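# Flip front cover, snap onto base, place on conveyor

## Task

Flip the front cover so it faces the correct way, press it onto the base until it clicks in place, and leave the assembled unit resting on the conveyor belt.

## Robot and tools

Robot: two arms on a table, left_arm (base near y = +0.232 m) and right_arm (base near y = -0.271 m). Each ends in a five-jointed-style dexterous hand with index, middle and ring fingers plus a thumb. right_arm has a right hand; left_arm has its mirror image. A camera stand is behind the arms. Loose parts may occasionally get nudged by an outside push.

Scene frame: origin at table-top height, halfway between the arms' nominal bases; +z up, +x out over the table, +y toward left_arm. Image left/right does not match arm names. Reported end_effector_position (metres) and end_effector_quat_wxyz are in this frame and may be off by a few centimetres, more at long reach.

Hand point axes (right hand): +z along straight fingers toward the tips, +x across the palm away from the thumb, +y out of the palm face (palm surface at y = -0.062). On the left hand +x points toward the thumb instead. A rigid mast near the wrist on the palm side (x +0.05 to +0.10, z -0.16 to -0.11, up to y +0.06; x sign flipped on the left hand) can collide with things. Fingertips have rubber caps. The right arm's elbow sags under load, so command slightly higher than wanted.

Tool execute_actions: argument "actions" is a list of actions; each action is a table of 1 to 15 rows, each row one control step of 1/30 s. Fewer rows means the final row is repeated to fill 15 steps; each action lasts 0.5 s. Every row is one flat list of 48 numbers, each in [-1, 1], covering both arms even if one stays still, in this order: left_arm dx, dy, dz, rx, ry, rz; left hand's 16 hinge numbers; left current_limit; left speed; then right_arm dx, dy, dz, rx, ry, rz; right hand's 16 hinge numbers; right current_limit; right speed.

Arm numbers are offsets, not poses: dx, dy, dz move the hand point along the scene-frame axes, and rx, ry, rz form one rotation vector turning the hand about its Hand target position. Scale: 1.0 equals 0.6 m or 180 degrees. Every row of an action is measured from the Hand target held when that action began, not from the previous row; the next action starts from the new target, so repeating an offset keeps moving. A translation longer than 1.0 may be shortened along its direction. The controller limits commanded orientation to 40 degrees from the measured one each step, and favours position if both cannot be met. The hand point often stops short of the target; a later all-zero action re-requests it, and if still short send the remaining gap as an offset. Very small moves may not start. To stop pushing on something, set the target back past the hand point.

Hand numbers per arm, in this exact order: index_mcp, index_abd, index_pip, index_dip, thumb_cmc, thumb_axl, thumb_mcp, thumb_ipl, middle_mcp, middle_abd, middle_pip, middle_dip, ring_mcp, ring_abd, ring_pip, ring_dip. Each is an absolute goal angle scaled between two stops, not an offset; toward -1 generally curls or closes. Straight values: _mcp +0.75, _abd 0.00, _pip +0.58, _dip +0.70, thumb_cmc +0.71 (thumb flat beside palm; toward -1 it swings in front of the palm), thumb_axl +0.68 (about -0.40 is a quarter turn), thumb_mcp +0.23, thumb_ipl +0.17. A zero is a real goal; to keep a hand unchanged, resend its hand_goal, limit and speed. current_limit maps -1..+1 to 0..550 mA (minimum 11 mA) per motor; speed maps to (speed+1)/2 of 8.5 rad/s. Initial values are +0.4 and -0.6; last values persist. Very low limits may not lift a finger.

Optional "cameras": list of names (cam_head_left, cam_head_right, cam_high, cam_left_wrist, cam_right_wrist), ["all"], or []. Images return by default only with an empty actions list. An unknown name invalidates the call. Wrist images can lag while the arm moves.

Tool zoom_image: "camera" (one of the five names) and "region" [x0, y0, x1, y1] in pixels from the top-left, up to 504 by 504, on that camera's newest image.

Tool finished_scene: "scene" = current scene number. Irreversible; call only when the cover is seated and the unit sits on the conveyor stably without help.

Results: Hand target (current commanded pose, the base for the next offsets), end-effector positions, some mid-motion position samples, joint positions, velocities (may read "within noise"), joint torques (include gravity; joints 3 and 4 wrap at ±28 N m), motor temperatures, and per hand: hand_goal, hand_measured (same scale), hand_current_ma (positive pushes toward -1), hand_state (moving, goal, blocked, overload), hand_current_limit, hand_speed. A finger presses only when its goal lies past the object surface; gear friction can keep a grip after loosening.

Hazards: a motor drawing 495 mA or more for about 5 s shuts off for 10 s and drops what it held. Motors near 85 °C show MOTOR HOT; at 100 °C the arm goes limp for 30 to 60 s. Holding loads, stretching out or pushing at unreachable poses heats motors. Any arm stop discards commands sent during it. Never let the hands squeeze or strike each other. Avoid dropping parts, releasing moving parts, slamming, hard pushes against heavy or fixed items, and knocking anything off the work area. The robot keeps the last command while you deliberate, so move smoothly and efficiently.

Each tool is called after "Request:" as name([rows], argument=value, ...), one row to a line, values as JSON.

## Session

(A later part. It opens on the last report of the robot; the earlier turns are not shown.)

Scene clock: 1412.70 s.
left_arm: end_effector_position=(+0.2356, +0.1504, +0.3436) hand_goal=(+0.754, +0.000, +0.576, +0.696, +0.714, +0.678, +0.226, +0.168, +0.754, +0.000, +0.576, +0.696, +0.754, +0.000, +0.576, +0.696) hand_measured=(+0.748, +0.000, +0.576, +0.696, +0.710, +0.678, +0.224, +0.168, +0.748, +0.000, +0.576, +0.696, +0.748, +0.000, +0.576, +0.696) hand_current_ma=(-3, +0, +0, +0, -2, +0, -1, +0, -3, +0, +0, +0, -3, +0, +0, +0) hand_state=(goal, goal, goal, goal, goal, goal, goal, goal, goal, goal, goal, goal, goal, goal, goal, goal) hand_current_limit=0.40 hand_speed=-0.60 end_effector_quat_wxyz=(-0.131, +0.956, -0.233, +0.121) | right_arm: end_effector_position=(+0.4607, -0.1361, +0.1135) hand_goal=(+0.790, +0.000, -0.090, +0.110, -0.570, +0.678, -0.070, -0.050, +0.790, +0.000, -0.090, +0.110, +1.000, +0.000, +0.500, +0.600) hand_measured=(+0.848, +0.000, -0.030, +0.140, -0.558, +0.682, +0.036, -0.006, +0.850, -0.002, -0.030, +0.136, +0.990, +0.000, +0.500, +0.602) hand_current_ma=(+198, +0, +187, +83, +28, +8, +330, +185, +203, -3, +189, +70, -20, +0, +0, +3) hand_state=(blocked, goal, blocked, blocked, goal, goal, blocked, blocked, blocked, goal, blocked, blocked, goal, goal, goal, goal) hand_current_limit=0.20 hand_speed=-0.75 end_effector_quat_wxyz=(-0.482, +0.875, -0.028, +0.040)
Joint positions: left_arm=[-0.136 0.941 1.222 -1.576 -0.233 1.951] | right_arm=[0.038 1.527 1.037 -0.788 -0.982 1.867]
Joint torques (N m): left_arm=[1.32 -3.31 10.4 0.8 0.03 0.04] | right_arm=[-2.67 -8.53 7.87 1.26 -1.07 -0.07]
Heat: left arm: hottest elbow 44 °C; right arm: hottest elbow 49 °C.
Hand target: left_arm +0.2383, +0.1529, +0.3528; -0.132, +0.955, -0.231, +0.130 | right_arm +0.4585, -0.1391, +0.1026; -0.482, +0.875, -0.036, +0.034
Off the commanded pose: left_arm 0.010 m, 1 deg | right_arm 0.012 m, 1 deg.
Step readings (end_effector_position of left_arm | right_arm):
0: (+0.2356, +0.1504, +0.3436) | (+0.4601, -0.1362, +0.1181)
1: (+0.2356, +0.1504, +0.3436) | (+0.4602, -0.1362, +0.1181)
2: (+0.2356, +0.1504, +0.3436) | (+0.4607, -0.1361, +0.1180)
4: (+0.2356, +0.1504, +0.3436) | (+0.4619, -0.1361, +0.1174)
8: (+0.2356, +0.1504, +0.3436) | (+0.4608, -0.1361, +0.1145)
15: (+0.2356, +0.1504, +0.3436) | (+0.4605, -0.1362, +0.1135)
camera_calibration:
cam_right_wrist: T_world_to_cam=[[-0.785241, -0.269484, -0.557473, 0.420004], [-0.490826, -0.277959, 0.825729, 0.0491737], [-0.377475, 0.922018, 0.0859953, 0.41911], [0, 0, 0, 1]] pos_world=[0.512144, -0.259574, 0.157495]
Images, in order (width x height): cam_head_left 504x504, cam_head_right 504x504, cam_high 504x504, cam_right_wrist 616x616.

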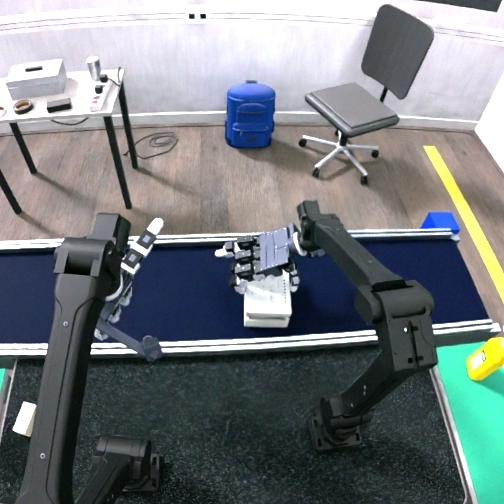

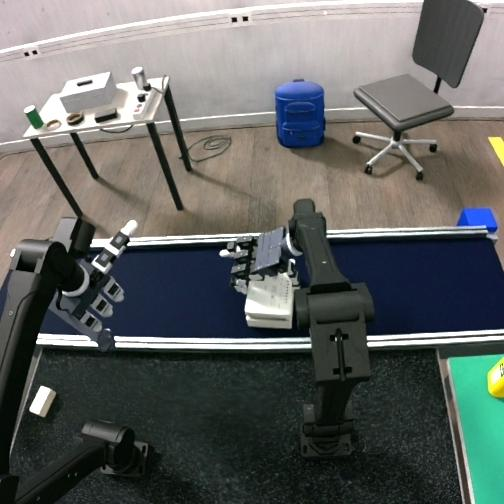

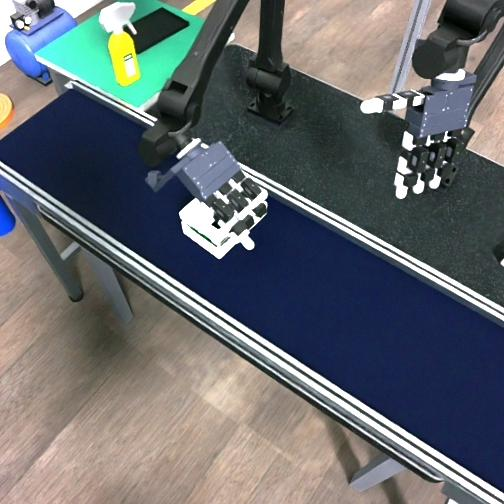

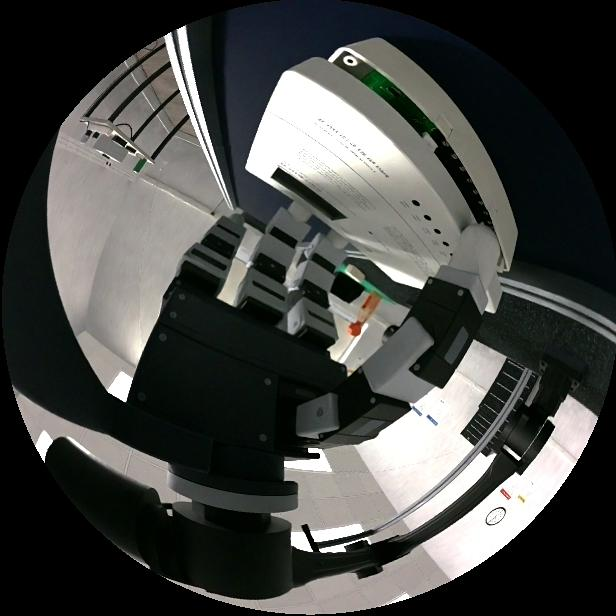

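Request:
execute_actions([
  [[0,0,0,0,0,0,0.754,0,0.576,0.696,0.714,0.678,0.226,0.168,0.754,0,0.576,0.696,0.754,0,0.576,0.696,0.4,-0.6,-0.0042,-0.001,-0.013,0,0,0,0.79,0.0,-0.09,0.11,-0.571,0.678,-0.07,-0.05,0.79,0,-0.09,0.11,1.0,0,0.5,0.6,0.2,-0.75]],
], cameras=["cam_right_wrist","cam_high","cam_head_right","cam_head_left"])

Request:
zoom_image(camera="cam_right_wrist", region=[310, 20, 540, 270])

Request:
zoom_image(camera="cam_high", region=[175, 190, 275, 265])

Request:
zoom_image(camera="cam_head_right", region=[230, 260, 310, 340])

Request:
zoom_image(camera="cam_head_left", region=[228, 260, 308, 340])

Scene clock: 1445.10 s.
left_arm: end_effector_position=(+0.2356, +0.1504, +0.3436) hand_goal=(+0.754, +0.000, +0.576, +0.696, +0.714, +0.678, +0.226, +0.168, +0.754, +0.000, +0.576, +0.696, +0.754, +0.000, +0.576, +0.696) hand_measured=(+0.748, +0.000, +0.576, +0.696, +0.710, +0.678, +0.224, +0.168, +0.748, +0.000, +0.576, +0.696, +0.748, +0.000, +0.576, +0.696) hand_current_ma=(-3, +0, +0, +0, -2, +0, -1, +0, -3, +0, +0, +0, -3, +0, +0, +0) hand_state=(goal, goal, goal, goal, goal, goal, goal, goal, goal, goal, goal, goal, goal, goal, goal, goal) hand_current_limit=0.40 hand_speed=-0.60 end_effector_quat_wxyz=(-0.131, +0.956, -0.233, +0.121) | right_arm: end_effector_position=(+0.4578, -0.1364, +0.1049) hand_goal=(+0.790, +0.000, -0.090, +0.110, -0.570, +0.678, -0.070, -0.050, +0.790, +0.000, -0.090, +0.110, +1.000, +0.000, +0.500, +0.600) hand_measured=(+0.848, +0.000, -0.030, +0.140, -0.558, +0.682, +0.036, -0.006, +0.850, -0.002, -0.030, +0.136, +0.990, +0.000, +0.500, +0.602) hand_current_ma=(+198, +0, +187, +83, +28, +8, +330, +185, +203, -3, +189, +70, -20, +0, +0, +3) hand_state=(blocked, goal, blocked, blocked, goal, goal, blocked, blocked, blocked, goal, blocked, blocked, goal, goal, goal, goal) hand_current_limit=0.20 hand_speed=-0.75 end_effector_quat_wxyz=(-0.482, +0.875, -0.029, +0.039)
Joint positions: left_arm=[-0.136 0.941 1.222 -1.576 -0.233 1.951] | right_arm=[0.038 1.533 1.018 -0.767 -0.982 1.867]
Joint torques (N m): left_arm=[1.32 -3.37 10.39 0.8 0.03 0.04] | right_arm=[-2.73 -8.59 7.8 1.25 -1.08 -0.09]
Heat: left arm: hottest elbow 44 °C; right arm: hottest elbow 47 °C.
Hand target: left_arm +0.2383, +0.1529, +0.3528; -0.132, +0.955, -0.231, +0.130 | right_arm +0.4559, -0.1397, +0.0947; -0.482, +0.875, -0.036, +0.034
Off the commanded pose: left_arm 0.010 m, 1 deg | right_arm 0.011 m, 1 deg.
Step readings (end_effector_position of left_arm | right_arm):
0: (+0.2356, +0.1504, +0.3436) | (+0.4607, -0.1361, +0.1135)
1: (+0.2356, +0.1504, +0.3436) | (+0.4608, -0.1361, +0.1135)
2: (+0.2356, +0.1504, +0.3436) | (+0.4608, -0.1361, +0.1131)
4: (+0.2356, +0.1504, +0.3436) | (+0.4608, -0.1361, +0.1118)
8: (+0.2356, +0.1504, +0.3436) | (+0.4582, -0.1363, +0.1073)
15: (+0.2356, +0.1504, +0.3436) | (+0.4576, -0.1364, +0.1049)
camera_calibration:
cam_right_wrist: T_world_to_cam=[[-0.786948, -0.269593, -0.555007, 0.413343], [-0.488312, -0.277739, 0.827292, 0.0534451], [-0.377179, 0.922052, 0.0869207, 0.418797], [0, 0, 0, 1]] pos_world=[0.509339, -0.259875, 0.148791]
Images, in order (width x height): cam_head_left 504x504, cam_head_right 504x504, cam_high 504x504, cam_right_wrist 616x616.

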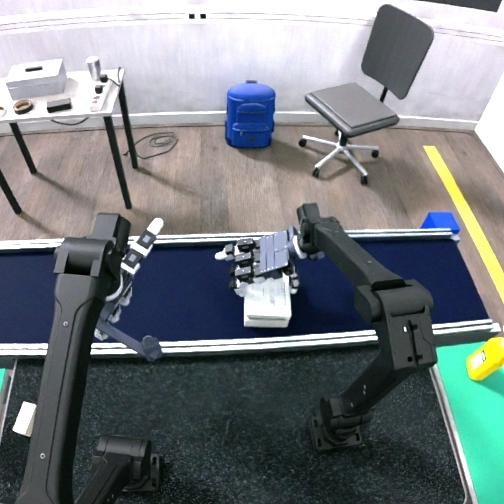

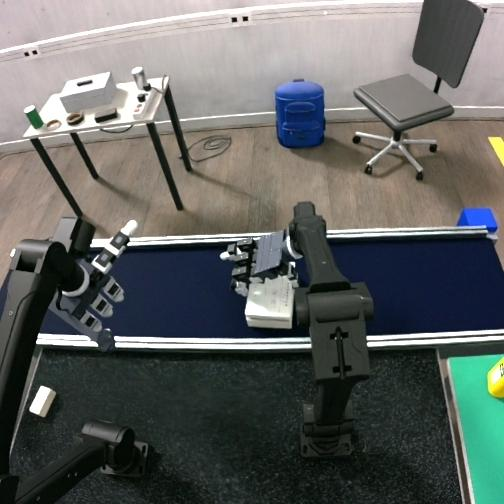

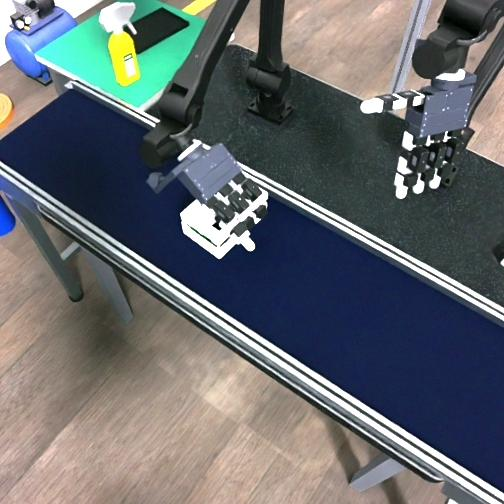

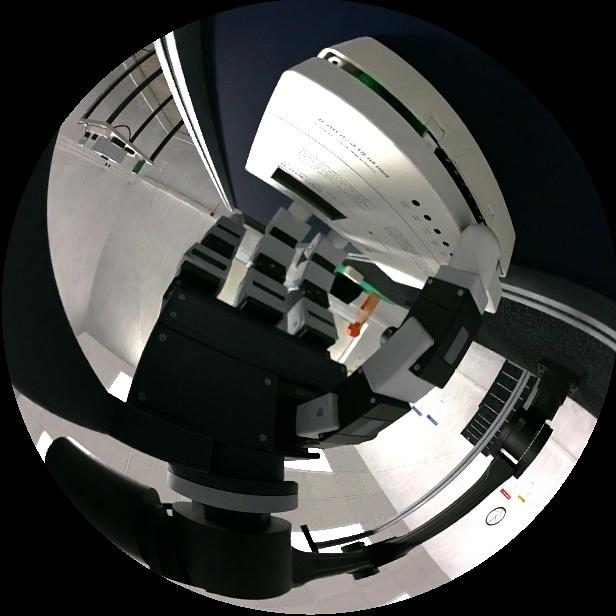

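Scaled by 2.016 from the camera's 616x616 image, which has a finer 880x880 frame.

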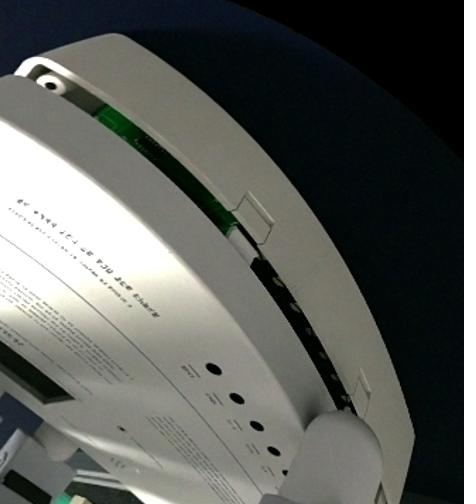

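Scaled by 5.040.

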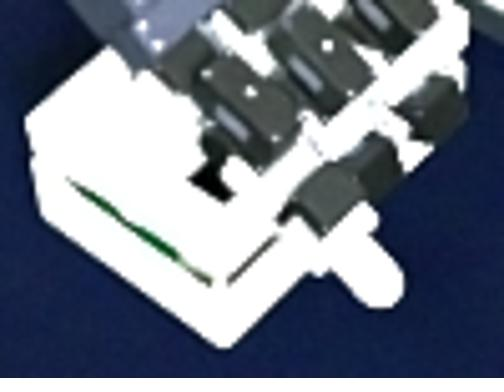

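Scaled by 6.300.

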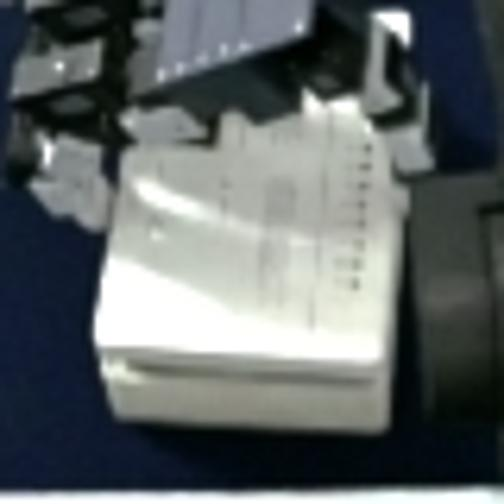

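Scaled by 6.300.

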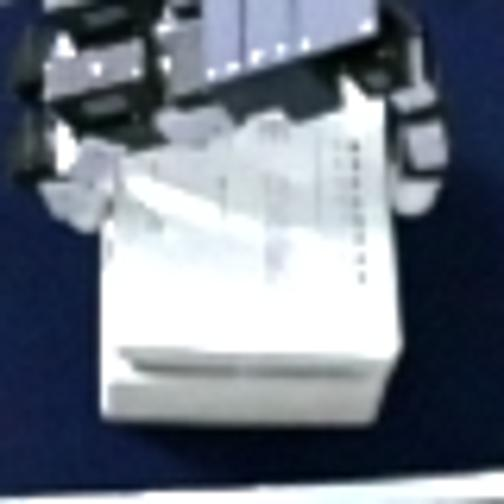

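Request:
execute_actions([
  [[0,0,0,0,0,0,0.754,0,0.576,0.696,0.714,0.678,0.226,0.168,0.754,0,0.576,0.696,0.754,0,0.576,0.696,0.4,-0.6,0.002,0.005,-0.008,0,0,0,0.79,0.0,-0.09,0.11,-0.571,0.678,-0.07,-0.05,0.79,0,-0.09,0.11,1.0,0,0.5,0.6,0.2,-0.75]],
], cameras=["cam_right_wrist","cam_high","cam_head_right","cam_head_left"])

Request:
zoom_image(camera="cam_right_wrist", region=[310, 20, 540, 270])

Request:
zoom_image(camera="cam_high", region=[175, 190, 275, 265])

Request:
zoom_image(camera="cam_head_right", region=[230, 260, 310, 340])

Request:
zoom_image(camera="cam_head_left", region=[228, 260, 308, 340])

Scene clock: 1463.43 s.
left_arm: end_effector_position=(+0.2356, +0.1504, +0.3436) hand_goal=(+0.754, +0.000, +0.576, +0.696, +0.714, +0.678, +0.226, +0.168, +0.754, +0.000, +0.576, +0.696, +0.754, +0.000, +0.576, +0.696) hand_measured=(+0.748, +0.000, +0.576, +0.696, +0.710, +0.678, +0.224, +0.168, +0.748, +0.000, +0.576, +0.696, +0.748, +0.000, +0.576, +0.696) hand_current_ma=(-3, +0, +0, +0, -2, +0, -1, +0, -3, +0, +0, +0, -3, +0, +0, +0) hand_state=(goal, goal, goal, goal, goal, goal, goal, goal, goal, goal, goal, goal, goal, goal, goal, goal) hand_current_limit=0.40 hand_speed=-0.60 end_effector_quat_wxyz=(-0.131, +0.956, -0.233, +0.121) | right_arm: end_effector_position=(+0.4627, -0.1360, +0.1022) hand_goal=(+0.790, +0.000, -0.090, +0.110, -0.570, +0.678, -0.070, -0.050, +0.790, +0.000, -0.090, +0.110, +1.000, +0.000, +0.500, +0.600) hand_measured=(+0.848, +0.000, -0.030, +0.140, -0.558, +0.682, +0.036, -0.006, +0.850, -0.002, -0.030, +0.136, +0.990, +0.000, +0.500, +0.602) hand_current_ma=(+198, +0, +187, +83, +28, +8, +330, +185, +203, -3, +189, +70, -20, +0, +0, +3) hand_state=(blocked, goal, blocked, blocked, goal, goal, blocked, blocked, blocked, goal, blocked, blocked, goal, goal, goal, goal) hand_current_limit=0.20 hand_speed=-0.75 end_effector_quat_wxyz=(-0.483, +0.874, -0.025, +0.045)
Joint positions: left_arm=[-0.136 0.941 1.222 -1.576 -0.233 1.951] | right_arm=[0.038 1.541 1.018 -0.744 -0.982 1.867]
Joint torques (N m): left_arm=[1.32 -3.37 10.39 0.8 0.03 0.04] | right_arm=[-2.2 -8.64 7.39 1.28 -1 0.03]
Heat: left arm: hottest elbow 44 °C; right arm: hottest elbow 47 °C.
Hand target: left_arm +0.2383, +0.1529, +0.3528; -0.132, +0.955, -0.231, +0.130 | right_arm +0.4572, -0.1367, +0.0899; -0.482, +0.875, -0.036, +0.034
Off the commanded pose: left_arm 0.010 m, 1 deg | right_arm 0.013 m, 2 deg.
Step readings (end_effector_position of left_arm | right_arm):
0: (+0.2356, +0.1504, +0.3436) | (+0.4578, -0.1364, +0.1049)
1: (+0.2356, +0.1504, +0.3436) | (+0.4579, -0.1364, +0.1049)
2: (+0.2356, +0.1504, +0.3436) | (+0.4583, -0.1363, +0.1050)
4: (+0.2356, +0.1504, +0.3436) | (+0.4599, -0.1362, +0.1047)
8: (+0.2356, +0.1504, +0.3436) | (+0.4621, -0.1360, +0.1032)
15: (+0.2356, +0.1504, +0.3436) | (+0.4626, -0.1360, +0.1021)
camera_calibration:
cam_right_wrist: T_world_to_cam=[[-0.778822, -0.269024, -0.566623, 0.41332], [-0.500229, -0.278612, 0.819845, 0.0644587], [-0.378426, 0.921955, 0.0824152, 0.421523], [0, 0, 0, 1]] pos_world=[0.513662, -0.259473, 0.146611]
Images, in order (width x height): cam_head_left 504x504, cam_head_right 504x504, cam_high 504x504, cam_right_wrist 616x616.

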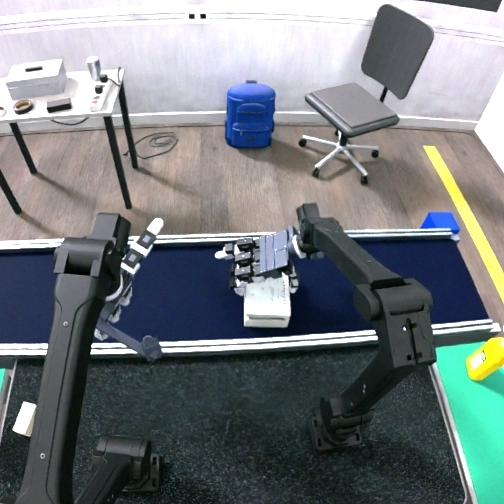

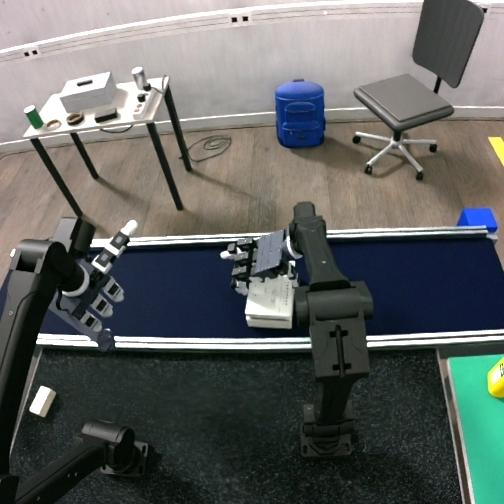

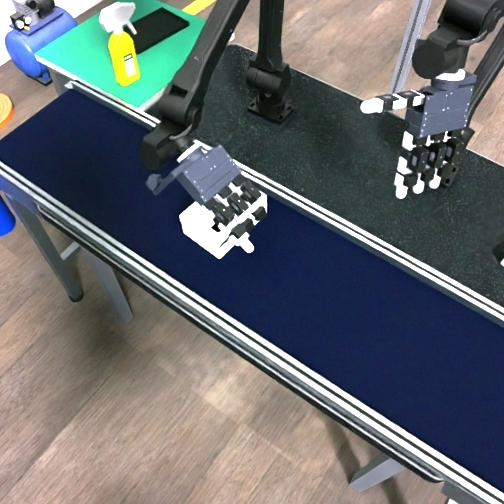

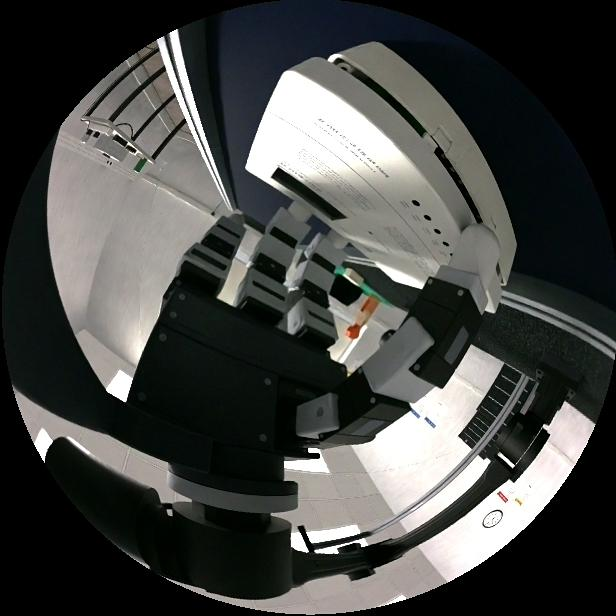

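Scaled by 2.016 from the camera's 616x616 image, which has a finer 880x880 frame.

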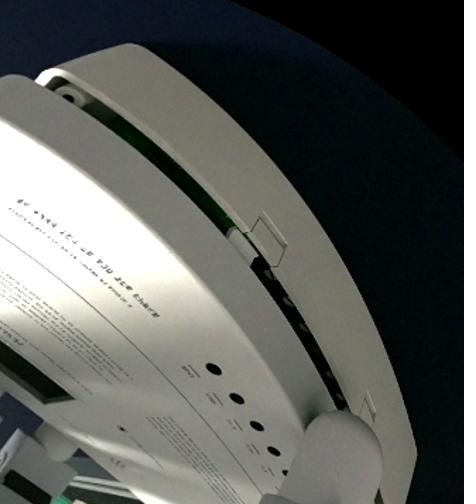

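Scaled by 5.040.

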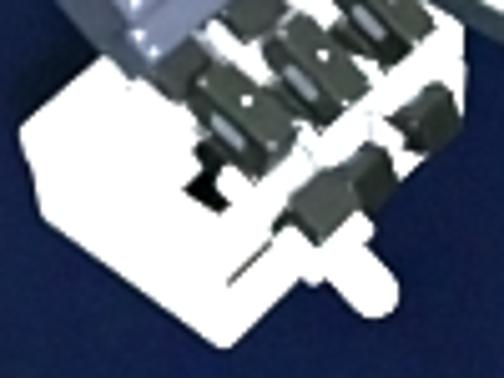

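Scaled by 6.300.

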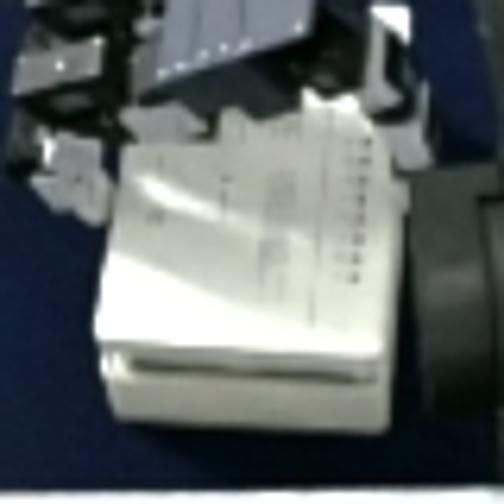

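Scaled by 6.300.

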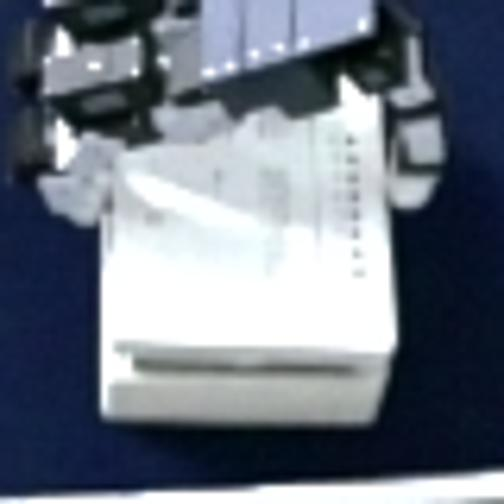

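Request:
execute_actions([
  [[0,0,0,0,0,0,0.754,0,0.576,0.696,0.714,0.678,0.226,0.168,0.754,0,0.576,0.696,0.754,0,0.576,0.696,0.4,-0.6,-0.0067,0.0083,-0.0017,0,0,0,0.79,0.0,-0.09,0.11,-0.571,0.678,-0.07,-0.05,0.79,0,-0.09,0.11,1.0,0,0.5,0.6,0.2,-0.75]],
], cameras=["cam_right_wrist","cam_high","cam_head_right","cam_head_left"])

Request:
zoom_image(camera="cam_right_wrist", region=[310, 20, 540, 270])

Request:
zoom_image(camera="cam_high", region=[175, 190, 275, 265])

Request:
zoom_image(camera="cam_head_right", region=[230, 260, 310, 340])

Scene clock: 1473.03 s.
left_arm: end_effector_position=(+0.2356, +0.1504, +0.3436) hand_goal=(+0.754, +0.000, +0.576, +0.696, +0.714, +0.678, +0.226, +0.168, +0.754, +0.000, +0.576, +0.696, +0.754, +0.000, +0.576, +0.696) hand_measured=(+0.748, +0.000, +0.576, +0.696, +0.710, +0.678, +0.224, +0.168, +0.748, +0.000, +0.576, +0.696, +0.748, +0.000, +0.576, +0.696) hand_current_ma=(-3, +0, +0, +0, -2, +0, -1, +0, -3, +0, +0, +0, -3, +0, +0, +0) hand_state=(goal, goal, goal, goal, goal, goal, goal, goal, goal, goal, goal, goal, goal, goal, goal, goal) hand_current_limit=0.40 hand_speed=-0.60 end_effector_quat_wxyz=(-0.131, +0.956, -0.233, +0.121) | right_arm: end_effector_position=(+0.4622, -0.1343, +0.0992) hand_goal=(+0.790, +0.000, -0.090, +0.110, -0.570, +0.678, -0.070, -0.050, +0.790, +0.000, -0.090, +0.110, +1.000, +0.000, +0.500, +0.600) hand_measured=(+0.844, +0.000, -0.030, +0.142, -0.556, +0.682, +0.036, -0.006, +0.850, -0.002, -0.032, +0.130, +0.990, +0.000, +0.500, +0.602) hand_current_ma=(+185, +0, +187, +88, +33, +9, +330, +185, +203, -3, +187, +47, -20, +0, +0, +3) hand_state=(blocked, goal, blocked, blocked, goal, goal, blocked, blocked, blocked, goal, blocked, goal, goal, goal, goal, goal) hand_current_limit=0.20 hand_speed=-0.75 end_effector_quat_wxyz=(-0.484, +0.874, -0.027, +0.047)
Joint positions: left_arm=[-0.136 0.941 1.222 -1.576 -0.233 1.951] | right_arm=[0.041 1.541 1.008 -0.72 -0.982 1.882]
Joint torques (N m): left_arm=[1.32 -3.37 10.39 0.81 0.03 0.05] | right_arm=[-1.49 -9.35 6.98 1.28 -0.86 0.09]
Heat: left arm: hottest elbow 44 °C; right arm: hottest elbow 47 °C.
Hand target: left_arm +0.2383, +0.1529, +0.3528; -0.132, +0.955, -0.231, +0.130 | right_arm +0.4532, -0.1318, +0.0889; -0.482, +0.875, -0.036, +0.034
Off the commanded pose: left_arm 0.010 m, 1 deg | right_arm 0.014 m, 2 deg.
Step readings (end_effector_position of left_arm | right_arm):
0: (+0.2356, +0.1504, +0.3436) | (+0.4627, -0.1360, +0.1022)
1: (+0.2356, +0.1504, +0.3436) | (+0.4626, -0.1360, +0.1020)
2: (+0.2356, +0.1504, +0.3436) | (+0.4626, -0.1360, +0.1016)
4: (+0.2356, +0.1504, +0.3436) | (+0.4628, -0.1357, +0.1008)
8: (+0.2356, +0.1504, +0.3436) | (+0.4622, -0.1350, +0.0990)
15: (+0.2356, +0.1504, +0.3436) | (+0.4622, -0.1343, +0.0992)
camera_calibration:
cam_right_wrist: T_world_to_cam=[[-0.779448, -0.263744, -0.568243, 0.412893], [-0.502551, -0.278328, 0.818521, 0.068344], [-0.374038, 0.923565, 0.084397, 0.418051], [0, 0, 0, 1]] pos_world=[0.512542, -0.258177, 0.143401]
Images, in order (width x height): cam_head_left 504x504, cam_head_right 504x504, cam_high 504x504, cam_right_wrist 616x616.

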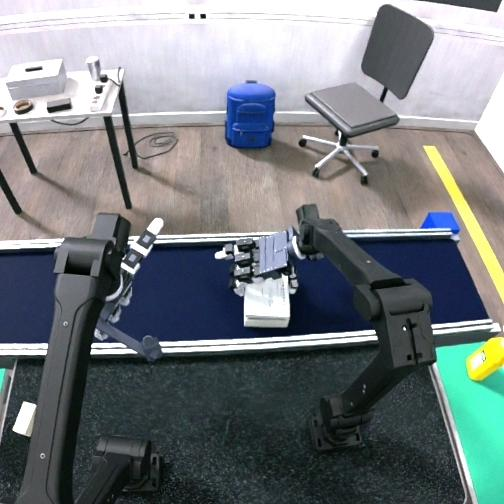

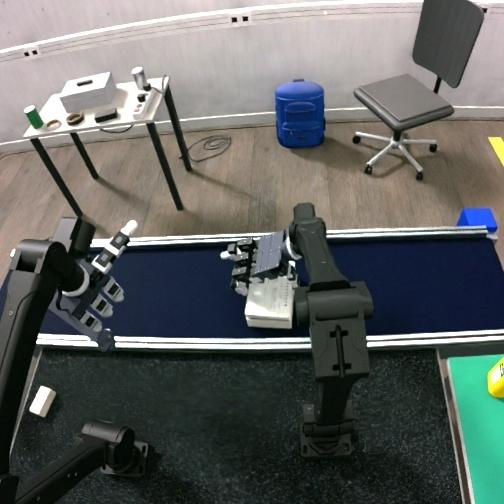

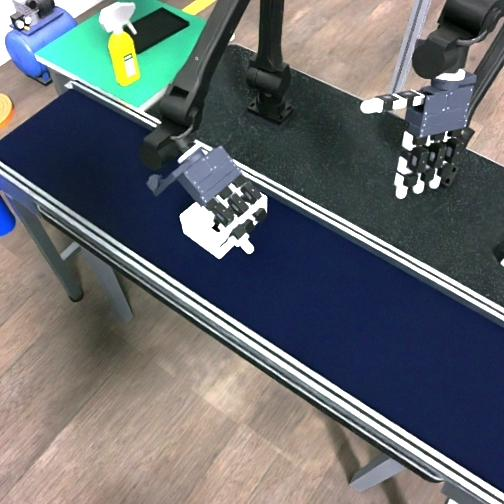

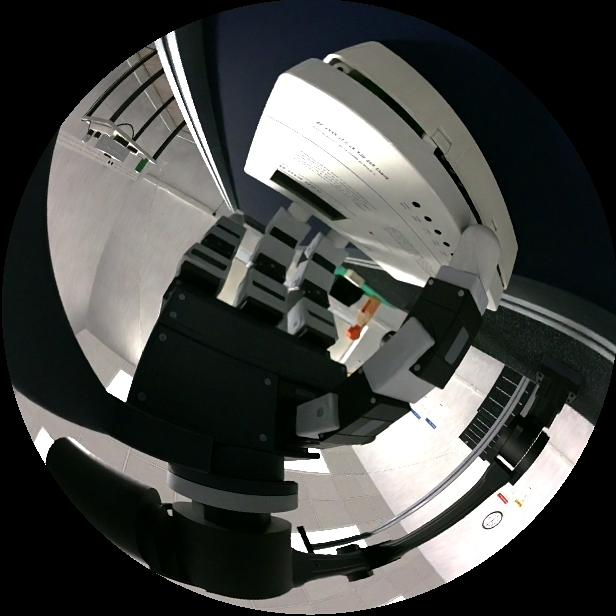

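Scaled by 2.016 from the camera's 616x616 image, which has a finer 880x880 frame.

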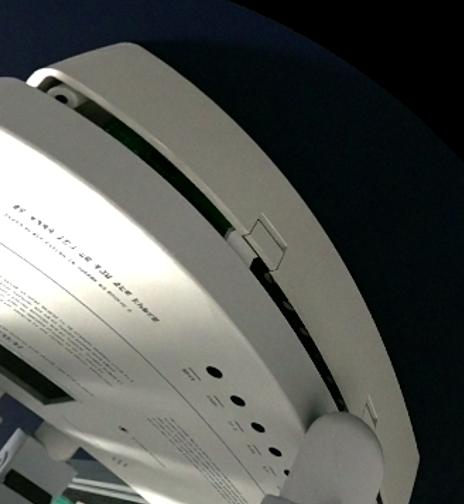

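Scaled by 5.040.

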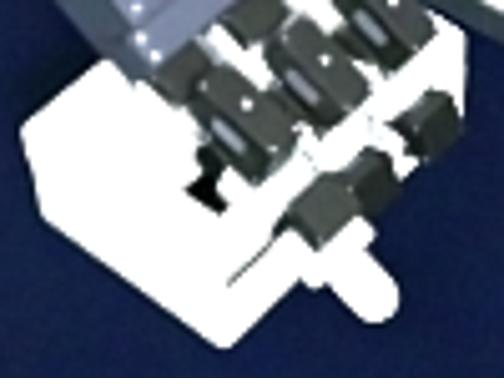

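Scaled by 6.300.

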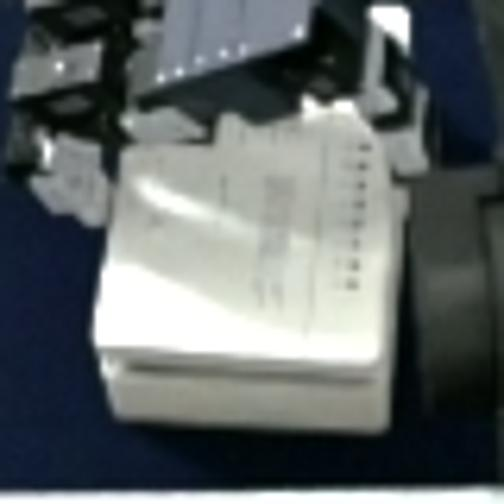

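Request:
execute_actions([
  [[0,0,0,0,0,0,0.754,0,0.576,0.696,0.714,0.678,0.226,0.168,0.754,0,0.576,0.696,0.754,0,0.576,0.696,0.4,-0.6,-0.005,0,-0.004,0,0,0,0.79,0.0,-0.09,0.11,-0.571,0.678,-0.07,-0.05,0.79,0,-0.09,0.11,1.0,0,0.5,0.6,0.2,-0.75]],
], cameras=["cam_right_wrist","cam_high","cam_head_right","cam_head_left"])

Request:
zoom_image(camera="cam_right_wrist", region=[310, 20, 540, 270])

Request:
zoom_image(camera="cam_head_right", region=[230, 260, 310, 340])

Scene clock: 1481.33 s.
left_arm: end_effector_position=(+0.2356, +0.1504, +0.3436) hand_goal=(+0.754, +0.000, +0.576, +0.696, +0.714, +0.678, +0.226, +0.168, +0.754, +0.000, +0.576, +0.696, +0.754, +0.000, +0.576, +0.696) hand_measured=(+0.748, +0.000, +0.576, +0.696, +0.710, +0.678, +0.224, +0.168, +0.748, +0.000, +0.576, +0.696, +0.748, +0.000, +0.576, +0.696) hand_current_ma=(-3, +0, +0, +0, -2, +0, -1, +0, -3, +0, +0, +0, -3, +0, +0, +0) hand_state=(goal, goal, goal, goal, goal, goal, goal, goal, goal, goal, goal, goal, goal, goal, goal, goal) hand_current_limit=0.40 hand_speed=-0.60 end_effector_quat_wxyz=(-0.131, +0.956, -0.233, +0.121) | right_arm: end_effector_position=(+0.4617, -0.1335, +0.0986) hand_goal=(+0.790, +0.000, -0.090, +0.110, -0.570, +0.678, -0.070, -0.050, +0.790, +0.000, -0.090, +0.110, +1.000, +0.000, +0.500, +0.600) hand_measured=(+0.844, +0.000, -0.030, +0.142, -0.556, +0.682, +0.038, -0.006, +0.850, -0.002, -0.032, +0.128, +0.990, +0.000, +0.500, +0.602) hand_current_ma=(+185, +0, +187, +88, +33, +9, +330, +185, +203, -3, +185, +40, -20, +0, +0, +3) hand_state=(blocked, goal, blocked, blocked, goal, goal, blocked, blocked, blocked, goal, blocked, goal, goal, goal, goal, goal) hand_current_limit=0.20 hand_speed=-0.75 end_effector_quat_wxyz=(-0.485, +0.873, -0.027, +0.048)
Joint positions: left_arm=[-0.136 0.941 1.222 -1.576 -0.233 1.951] | right_arm=[0.042 1.539 1.001 -0.709 -0.985 1.885]
Joint torques (N m): left_arm=[1.32 -3.37 10.39 0.79 0.03 0.04] | right_arm=[-1.49 -9.35 6.52 1.2 -0.75 0.06]
Heat: left arm: hottest elbow 44 °C; right arm: hottest elbow 47 °C.
Hand target: left_arm +0.2383, +0.1529, +0.3528; -0.132, +0.955, -0.231, +0.130 | right_arm +0.4503, -0.1317, +0.0866; -0.482, +0.875, -0.036, +0.034
Off the commanded pose: left_arm 0.010 m, 1 deg | right_arm 0.017 m, 2 deg.
Step readings (end_effector_position of left_arm | right_arm):
0: (+0.2356, +0.1504, +0.3436) | (+0.4622, -0.1343, +0.0992)
1: (+0.2356, +0.1504, +0.3436) | (+0.4622, -0.1343, +0.0992)
2: (+0.2356, +0.1504, +0.3436) | (+0.4621, -0.1343, +0.0988)
4: (+0.2356, +0.1504, +0.3436) | (+0.4619, -0.1339, +0.0987)
8: (+0.2356, +0.1504, +0.3436) | (+0.4616, -0.1337, +0.0985)
15: (+0.2356, +0.1504, +0.3436) | (+0.4616, -0.1335, +0.0986)
camera_calibration:
cam_right_wrist: T_world_to_cam=[[-0.777149, -0.261648, -0.572346, 0.411923], [-0.505949, -0.281072, 0.815484, 0.0702403], [-0.374241, 0.92333, 0.0860545, 0.41707], [0, 0, 0, 1]] pos_world=[0.511748, -0.257572, 0.142592]
Images, in order (width x height): cam_head_left 504x504, cam_head_right 504x504, cam_high 504x504, cam_right_wrist 616x616.

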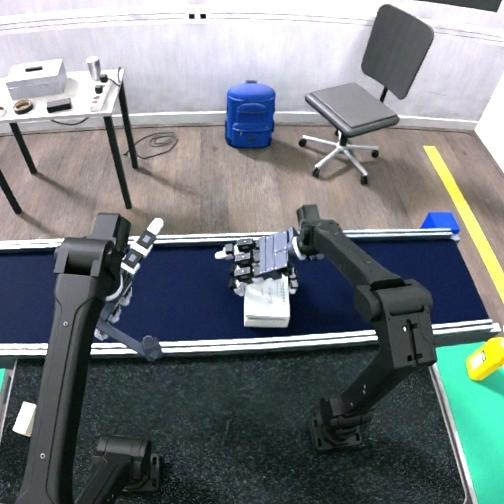

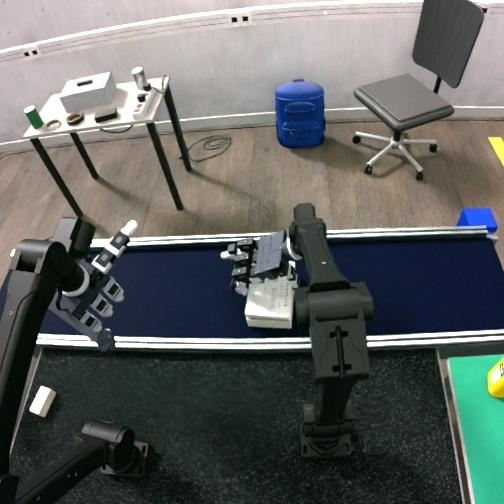

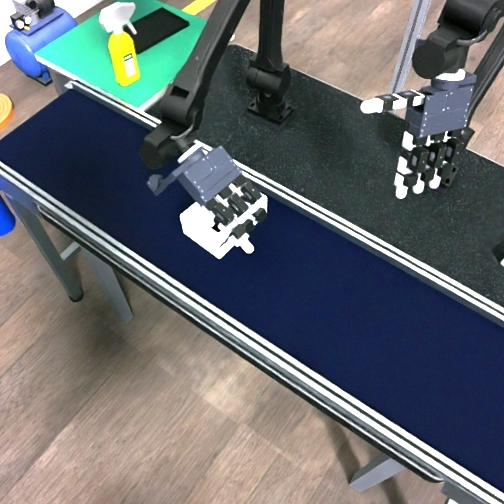

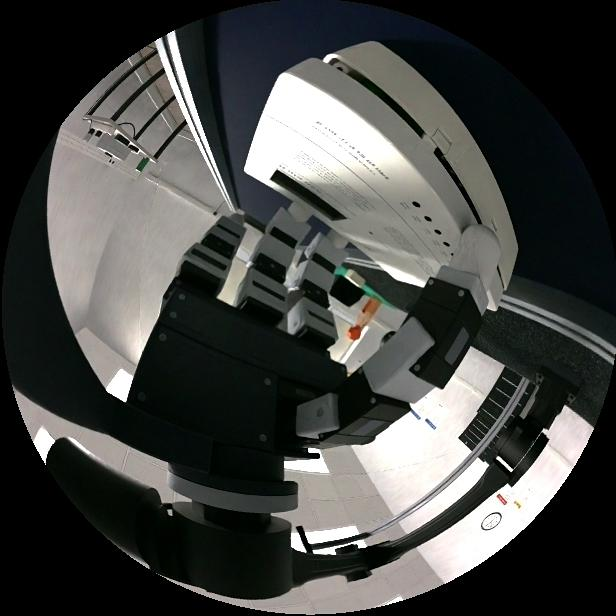

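Scaled by 2.016 from the camera's 616x616 image, which has a finer 880x880 frame.

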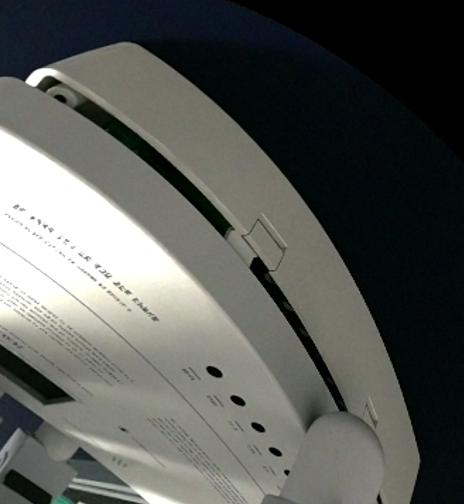

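Scaled by 6.300.

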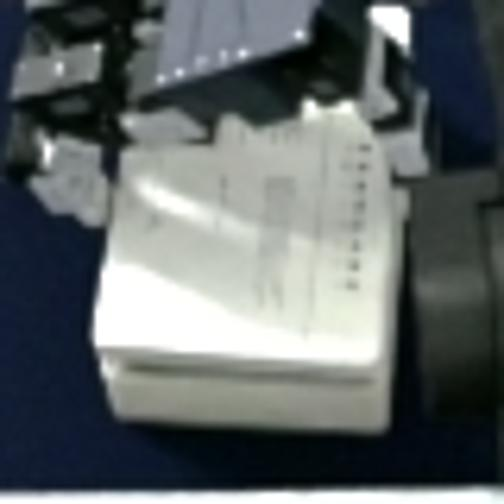

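Request:
execute_actions([
  [[0,0,0,0,0,0,0.754,0,0.576,0.696,0.714,0.678,0.226,0.168,0.754,0,0.576,0.696,0.754,0,0.576,0.696,0.4,-0.6,0,0,0.012,0,0,0,0.79,0.0,-0.09,0.11,-0.571,0.678,-0.07,-0.05,0.79,0,-0.09,0.11,1.0,0,0.5,0.6,0.2,-0.75]],
], cameras=["cam_right_wrist"])

Request:
zoom_image(camera="cam_right_wrist", region=[310, 20, 540, 270])

Scene clock: 1498.30 s.
left_arm: end_effector_position=(+0.2356, +0.1504, +0.3436) hand_goal=(+0.754, +0.000, +0.576, +0.696, +0.714, +0.678, +0.226, +0.168, +0.754, +0.000, +0.576, +0.696, +0.754, +0.000, +0.576, +0.696) hand_measured=(+0.748, +0.000, +0.576, +0.696, +0.710, +0.678, +0.224, +0.168, +0.748, +0.000, +0.576, +0.696, +0.748, +0.000, +0.576, +0.696) hand_current_ma=(-3, +0, +0, +0, -2, +0, -1, +0, -3, +0, +0, +0, -3, +0, +0, +0) hand_state=(goal, goal, goal, goal, goal, goal, goal, goal, goal, goal, goal, goal, goal, goal, goal, goal) hand_current_limit=0.40 hand_speed=-0.60 end_effector_quat_wxyz=(-0.131, +0.956, -0.233, +0.121) | right_arm: end_effector_position=(+0.4617, -0.1335, +0.0989) hand_goal=(+0.790, +0.000, -0.090, +0.110, -0.570, +0.678, -0.070, -0.050, +0.790, +0.000, -0.090, +0.110, +1.000, +0.000, +0.500, +0.600) hand_measured=(+0.844, +0.000, -0.030, +0.142, -0.556, +0.682, +0.038, -0.006, +0.850, -0.002, -0.032, +0.128, +0.990, +0.000, +0.500, +0.602) hand_current_ma=(+185, +0, +187, +88, +33, +9, +330, +185, +203, -3, +185, +40, -20, +0, +0, +3) hand_state=(blocked, goal, blocked, blocked, goal, goal, blocked, blocked, blocked, goal, blocked, goal, goal, goal, goal, goal) hand_current_limit=0.20 hand_speed=-0.75 end_effector_quat_wxyz=(-0.485, +0.873, -0.026, +0.049)
Joint positions: left_arm=[-0.136 0.941 1.222 -1.576 -0.233 1.951] | right_arm=[0.042 1.538 1.001 -0.709 -0.985 1.886]
Joint torques (N m): left_arm=[1.32 -3.37 10.39 0.8 0.03 0.04] | right_arm=[-1.49 -10.11 7.38 0.44 -0.74 0.07]
Heat: left arm: hottest elbow 44 °C; right arm: hottest elbow 47 °C.
Hand target: left_arm +0.2383, +0.1529, +0.3528; -0.132, +0.955, -0.231, +0.130 | right_arm +0.4503, -0.1317, +0.0938; -0.482, +0.875, -0.036, +0.034
Off the commanded pose: left_arm 0.010 m, 1 deg | right_arm 0.013 m, 2 deg.
Step readings (end_effector_position of left_arm | right_arm):
0: (+0.2356, +0.1504, +0.3436) | (+0.4616, -0.1335, +0.0986)
1: (+0.2356, +0.1504, +0.3436) | (+0.4616, -0.1335, +0.0986)
2: (+0.2356, +0.1504, +0.3436) | (+0.4617, -0.1335, +0.0988)
4: (+0.2356, +0.1504, +0.3436) | (+0.4617, -0.1335, +0.0989)
8: (+0.2356, +0.1504, +0.3436) | (+0.4617, -0.1335, +0.0989)
15: (+0.2356, +0.1504, +0.3436) | (+0.4617, -0.1335, +0.0989)
camera_calibration:
cam_right_wrist: T_world_to_cam=[[-0.776934, -0.261357, -0.57277, 0.41212], [-0.506404, -0.281116, 0.815186, 0.0702599], [-0.37407, 0.923399, 0.0860566, 0.416974], [0, 0, 0, 1]] pos_world=[0.511748, -0.257572, 0.142892]
Images, in order (width x height): cam_right_wrist 616x616.

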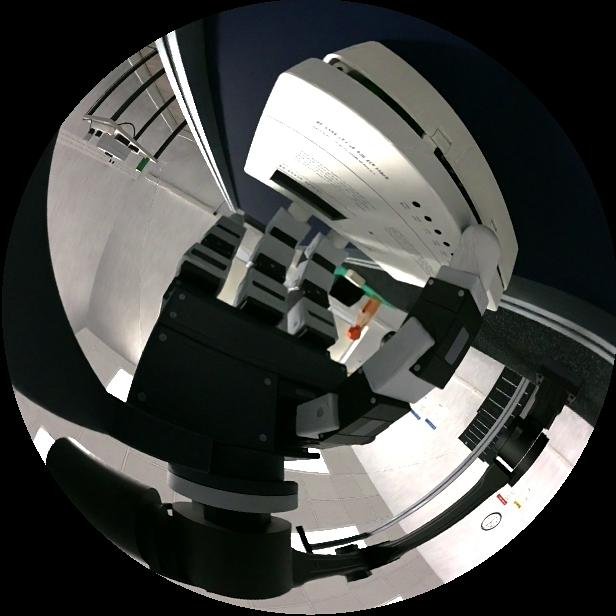

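Scaled by 2.016 from the camera's 616x616 image, which has a finer 880x880 frame.

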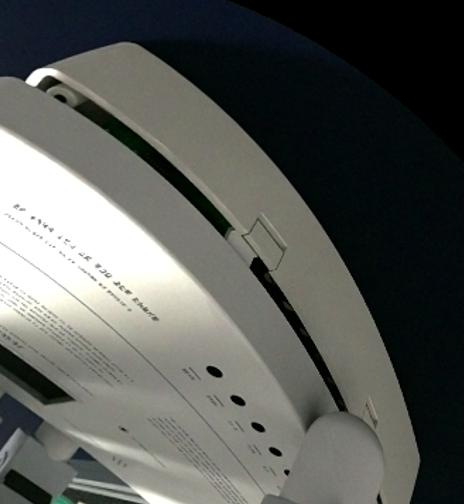

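Request:
execute_actions([
  [[0,0,0,0,0,0,0.754,0,0.576,0.696,0.714,0.678,0.226,0.168,0.754,0,0.576,0.696,0.754,0,0.576,0.696,0.4,-0.6,0,0,0.010,0,0,0,0.79,0.0,-0.09,0.11,-0.571,0.678,-0.07,-0.05,0.79,0,-0.09,0.11,1.0,0,0.5,0.6,0.2,-0.75]],
], cameras=["cam_right_wrist"])

Request:
zoom_image(camera="cam_right_wrist", region=[310, 20, 540, 270])

Scene clock: 1501.30 s.
left_arm: end_effector_position=(+0.2356, +0.1504, +0.3436) hand_goal=(+0.754, +0.000, +0.576, +0.696, +0.714, +0.678, +0.226, +0.168, +0.754, +0.000, +0.576, +0.696, +0.754, +0.000, +0.576, +0.696) hand_measured=(+0.748, +0.000, +0.576, +0.696, +0.710, +0.678, +0.224, +0.168, +0.748, +0.000, +0.576, +0.696, +0.748, +0.000, +0.576, +0.696) hand_current_ma=(-3, +0, +0, +0, -2, +0, -1, +0, -3, +0, +0, +0, -3, +0, +0, +0) hand_state=(goal, goal, goal, goal, goal, goal, goal, goal, goal, goal, goal, goal, goal, goal, goal, goal) hand_current_limit=0.40 hand_speed=-0.60 end_effector_quat_wxyz=(-0.131, +0.956, -0.233, +0.121) | right_arm: end_effector_position=(+0.4589, -0.1344, +0.0988) hand_goal=(+0.790, +0.000, -0.090, +0.110, -0.570, +0.678, -0.070, -0.050, +0.790, +0.000, -0.090, +0.110, +1.000, +0.000, +0.500, +0.600) hand_measured=(+0.844, +0.000, -0.030, +0.142, -0.556, +0.682, +0.038, -0.006, +0.850, -0.002, -0.032, +0.128, +0.990, +0.000, +0.500, +0.602) hand_current_ma=(+181, +0, +187, +88, +33, +9, +330, +185, +203, -3, +185, +45, -20, +0, +0, +3) hand_state=(blocked, goal, blocked, blocked, goal, goal, blocked, blocked, blocked, goal, blocked, goal, goal, goal, goal, goal) hand_current_limit=0.20 hand_speed=-0.75 end_effector_quat_wxyz=(-0.483, +0.874, -0.030, +0.044)
Joint positions: left_arm=[-0.136 0.941 1.222 -1.576 -0.233 1.951] | right_arm=[0.042 1.536 1.001 -0.721 -0.981 1.887]
Joint torques (N m): left_arm=[1.32 -3.37 10.37 0.8 0.03 0.05] | right_arm=[-1.49 -10.64 8.06 0.27 -0.91 0.07]
Heat: left arm: hottest elbow 44 °C; right arm: hottest elbow 47 °C.
Hand target: left_arm +0.2383, +0.1529, +0.3528; -0.132, +0.955, -0.231, +0.130 | right_arm +0.4502, -0.1317, +0.0998; -0.482, +0.875, -0.036, +0.034
Off the commanded pose: left_arm 0.010 m, 1 deg | right_arm 0.009 m, 1 deg.
Step readings (end_effector_position of left_arm | right_arm):
0: (+0.2356, +0.1504, +0.3436) | (+0.4617, -0.1335, +0.0989)
1: (+0.2356, +0.1504, +0.3436) | (+0.4617, -0.1335, +0.0989)
2: (+0.2356, +0.1504, +0.3436) | (+0.4615, -0.1335, +0.0991)
4: (+0.2356, +0.1504, +0.3436) | (+0.4608, -0.1336, +0.0992)
8: (+0.2356, +0.1504, +0.3436) | (+0.4590, -0.1343, +0.0989)
15: (+0.2356, +0.1504, +0.3436) | (+0.4589, -0.1344, +0.0988)
camera_calibration:
cam_right_wrist: T_world_to_cam=[[-0.783858, -0.262766, -0.562601, 0.411626], [-0.49754, -0.276304, 0.822259, 0.0645793], [-0.371511, 0.924451, 0.0858464, 0.415692], [0, 0, 0, 1]] pos_world=[0.509222, -0.258282, 0.142795]
Images, in order (width x height): cam_right_wrist 616x616.

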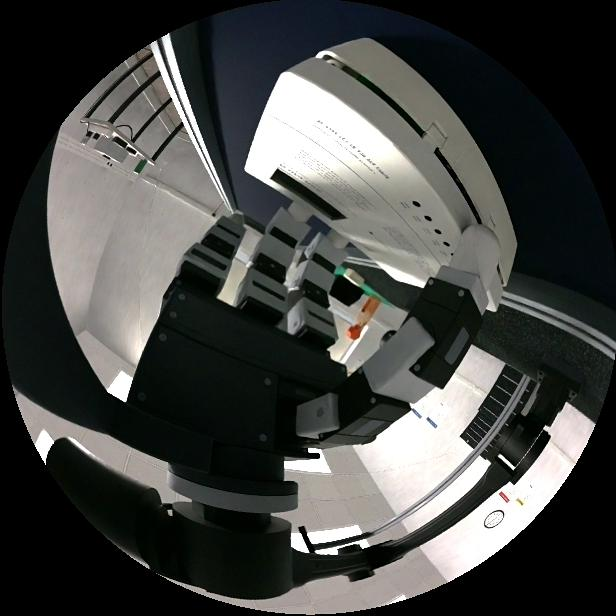

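Scaled by 2.016 from the camera's 616x616 image, which has a finer 880x880 frame.

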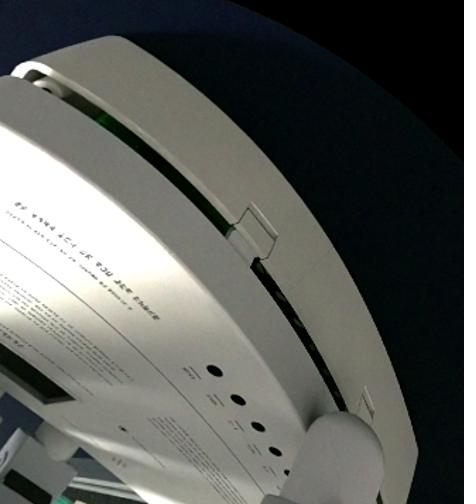

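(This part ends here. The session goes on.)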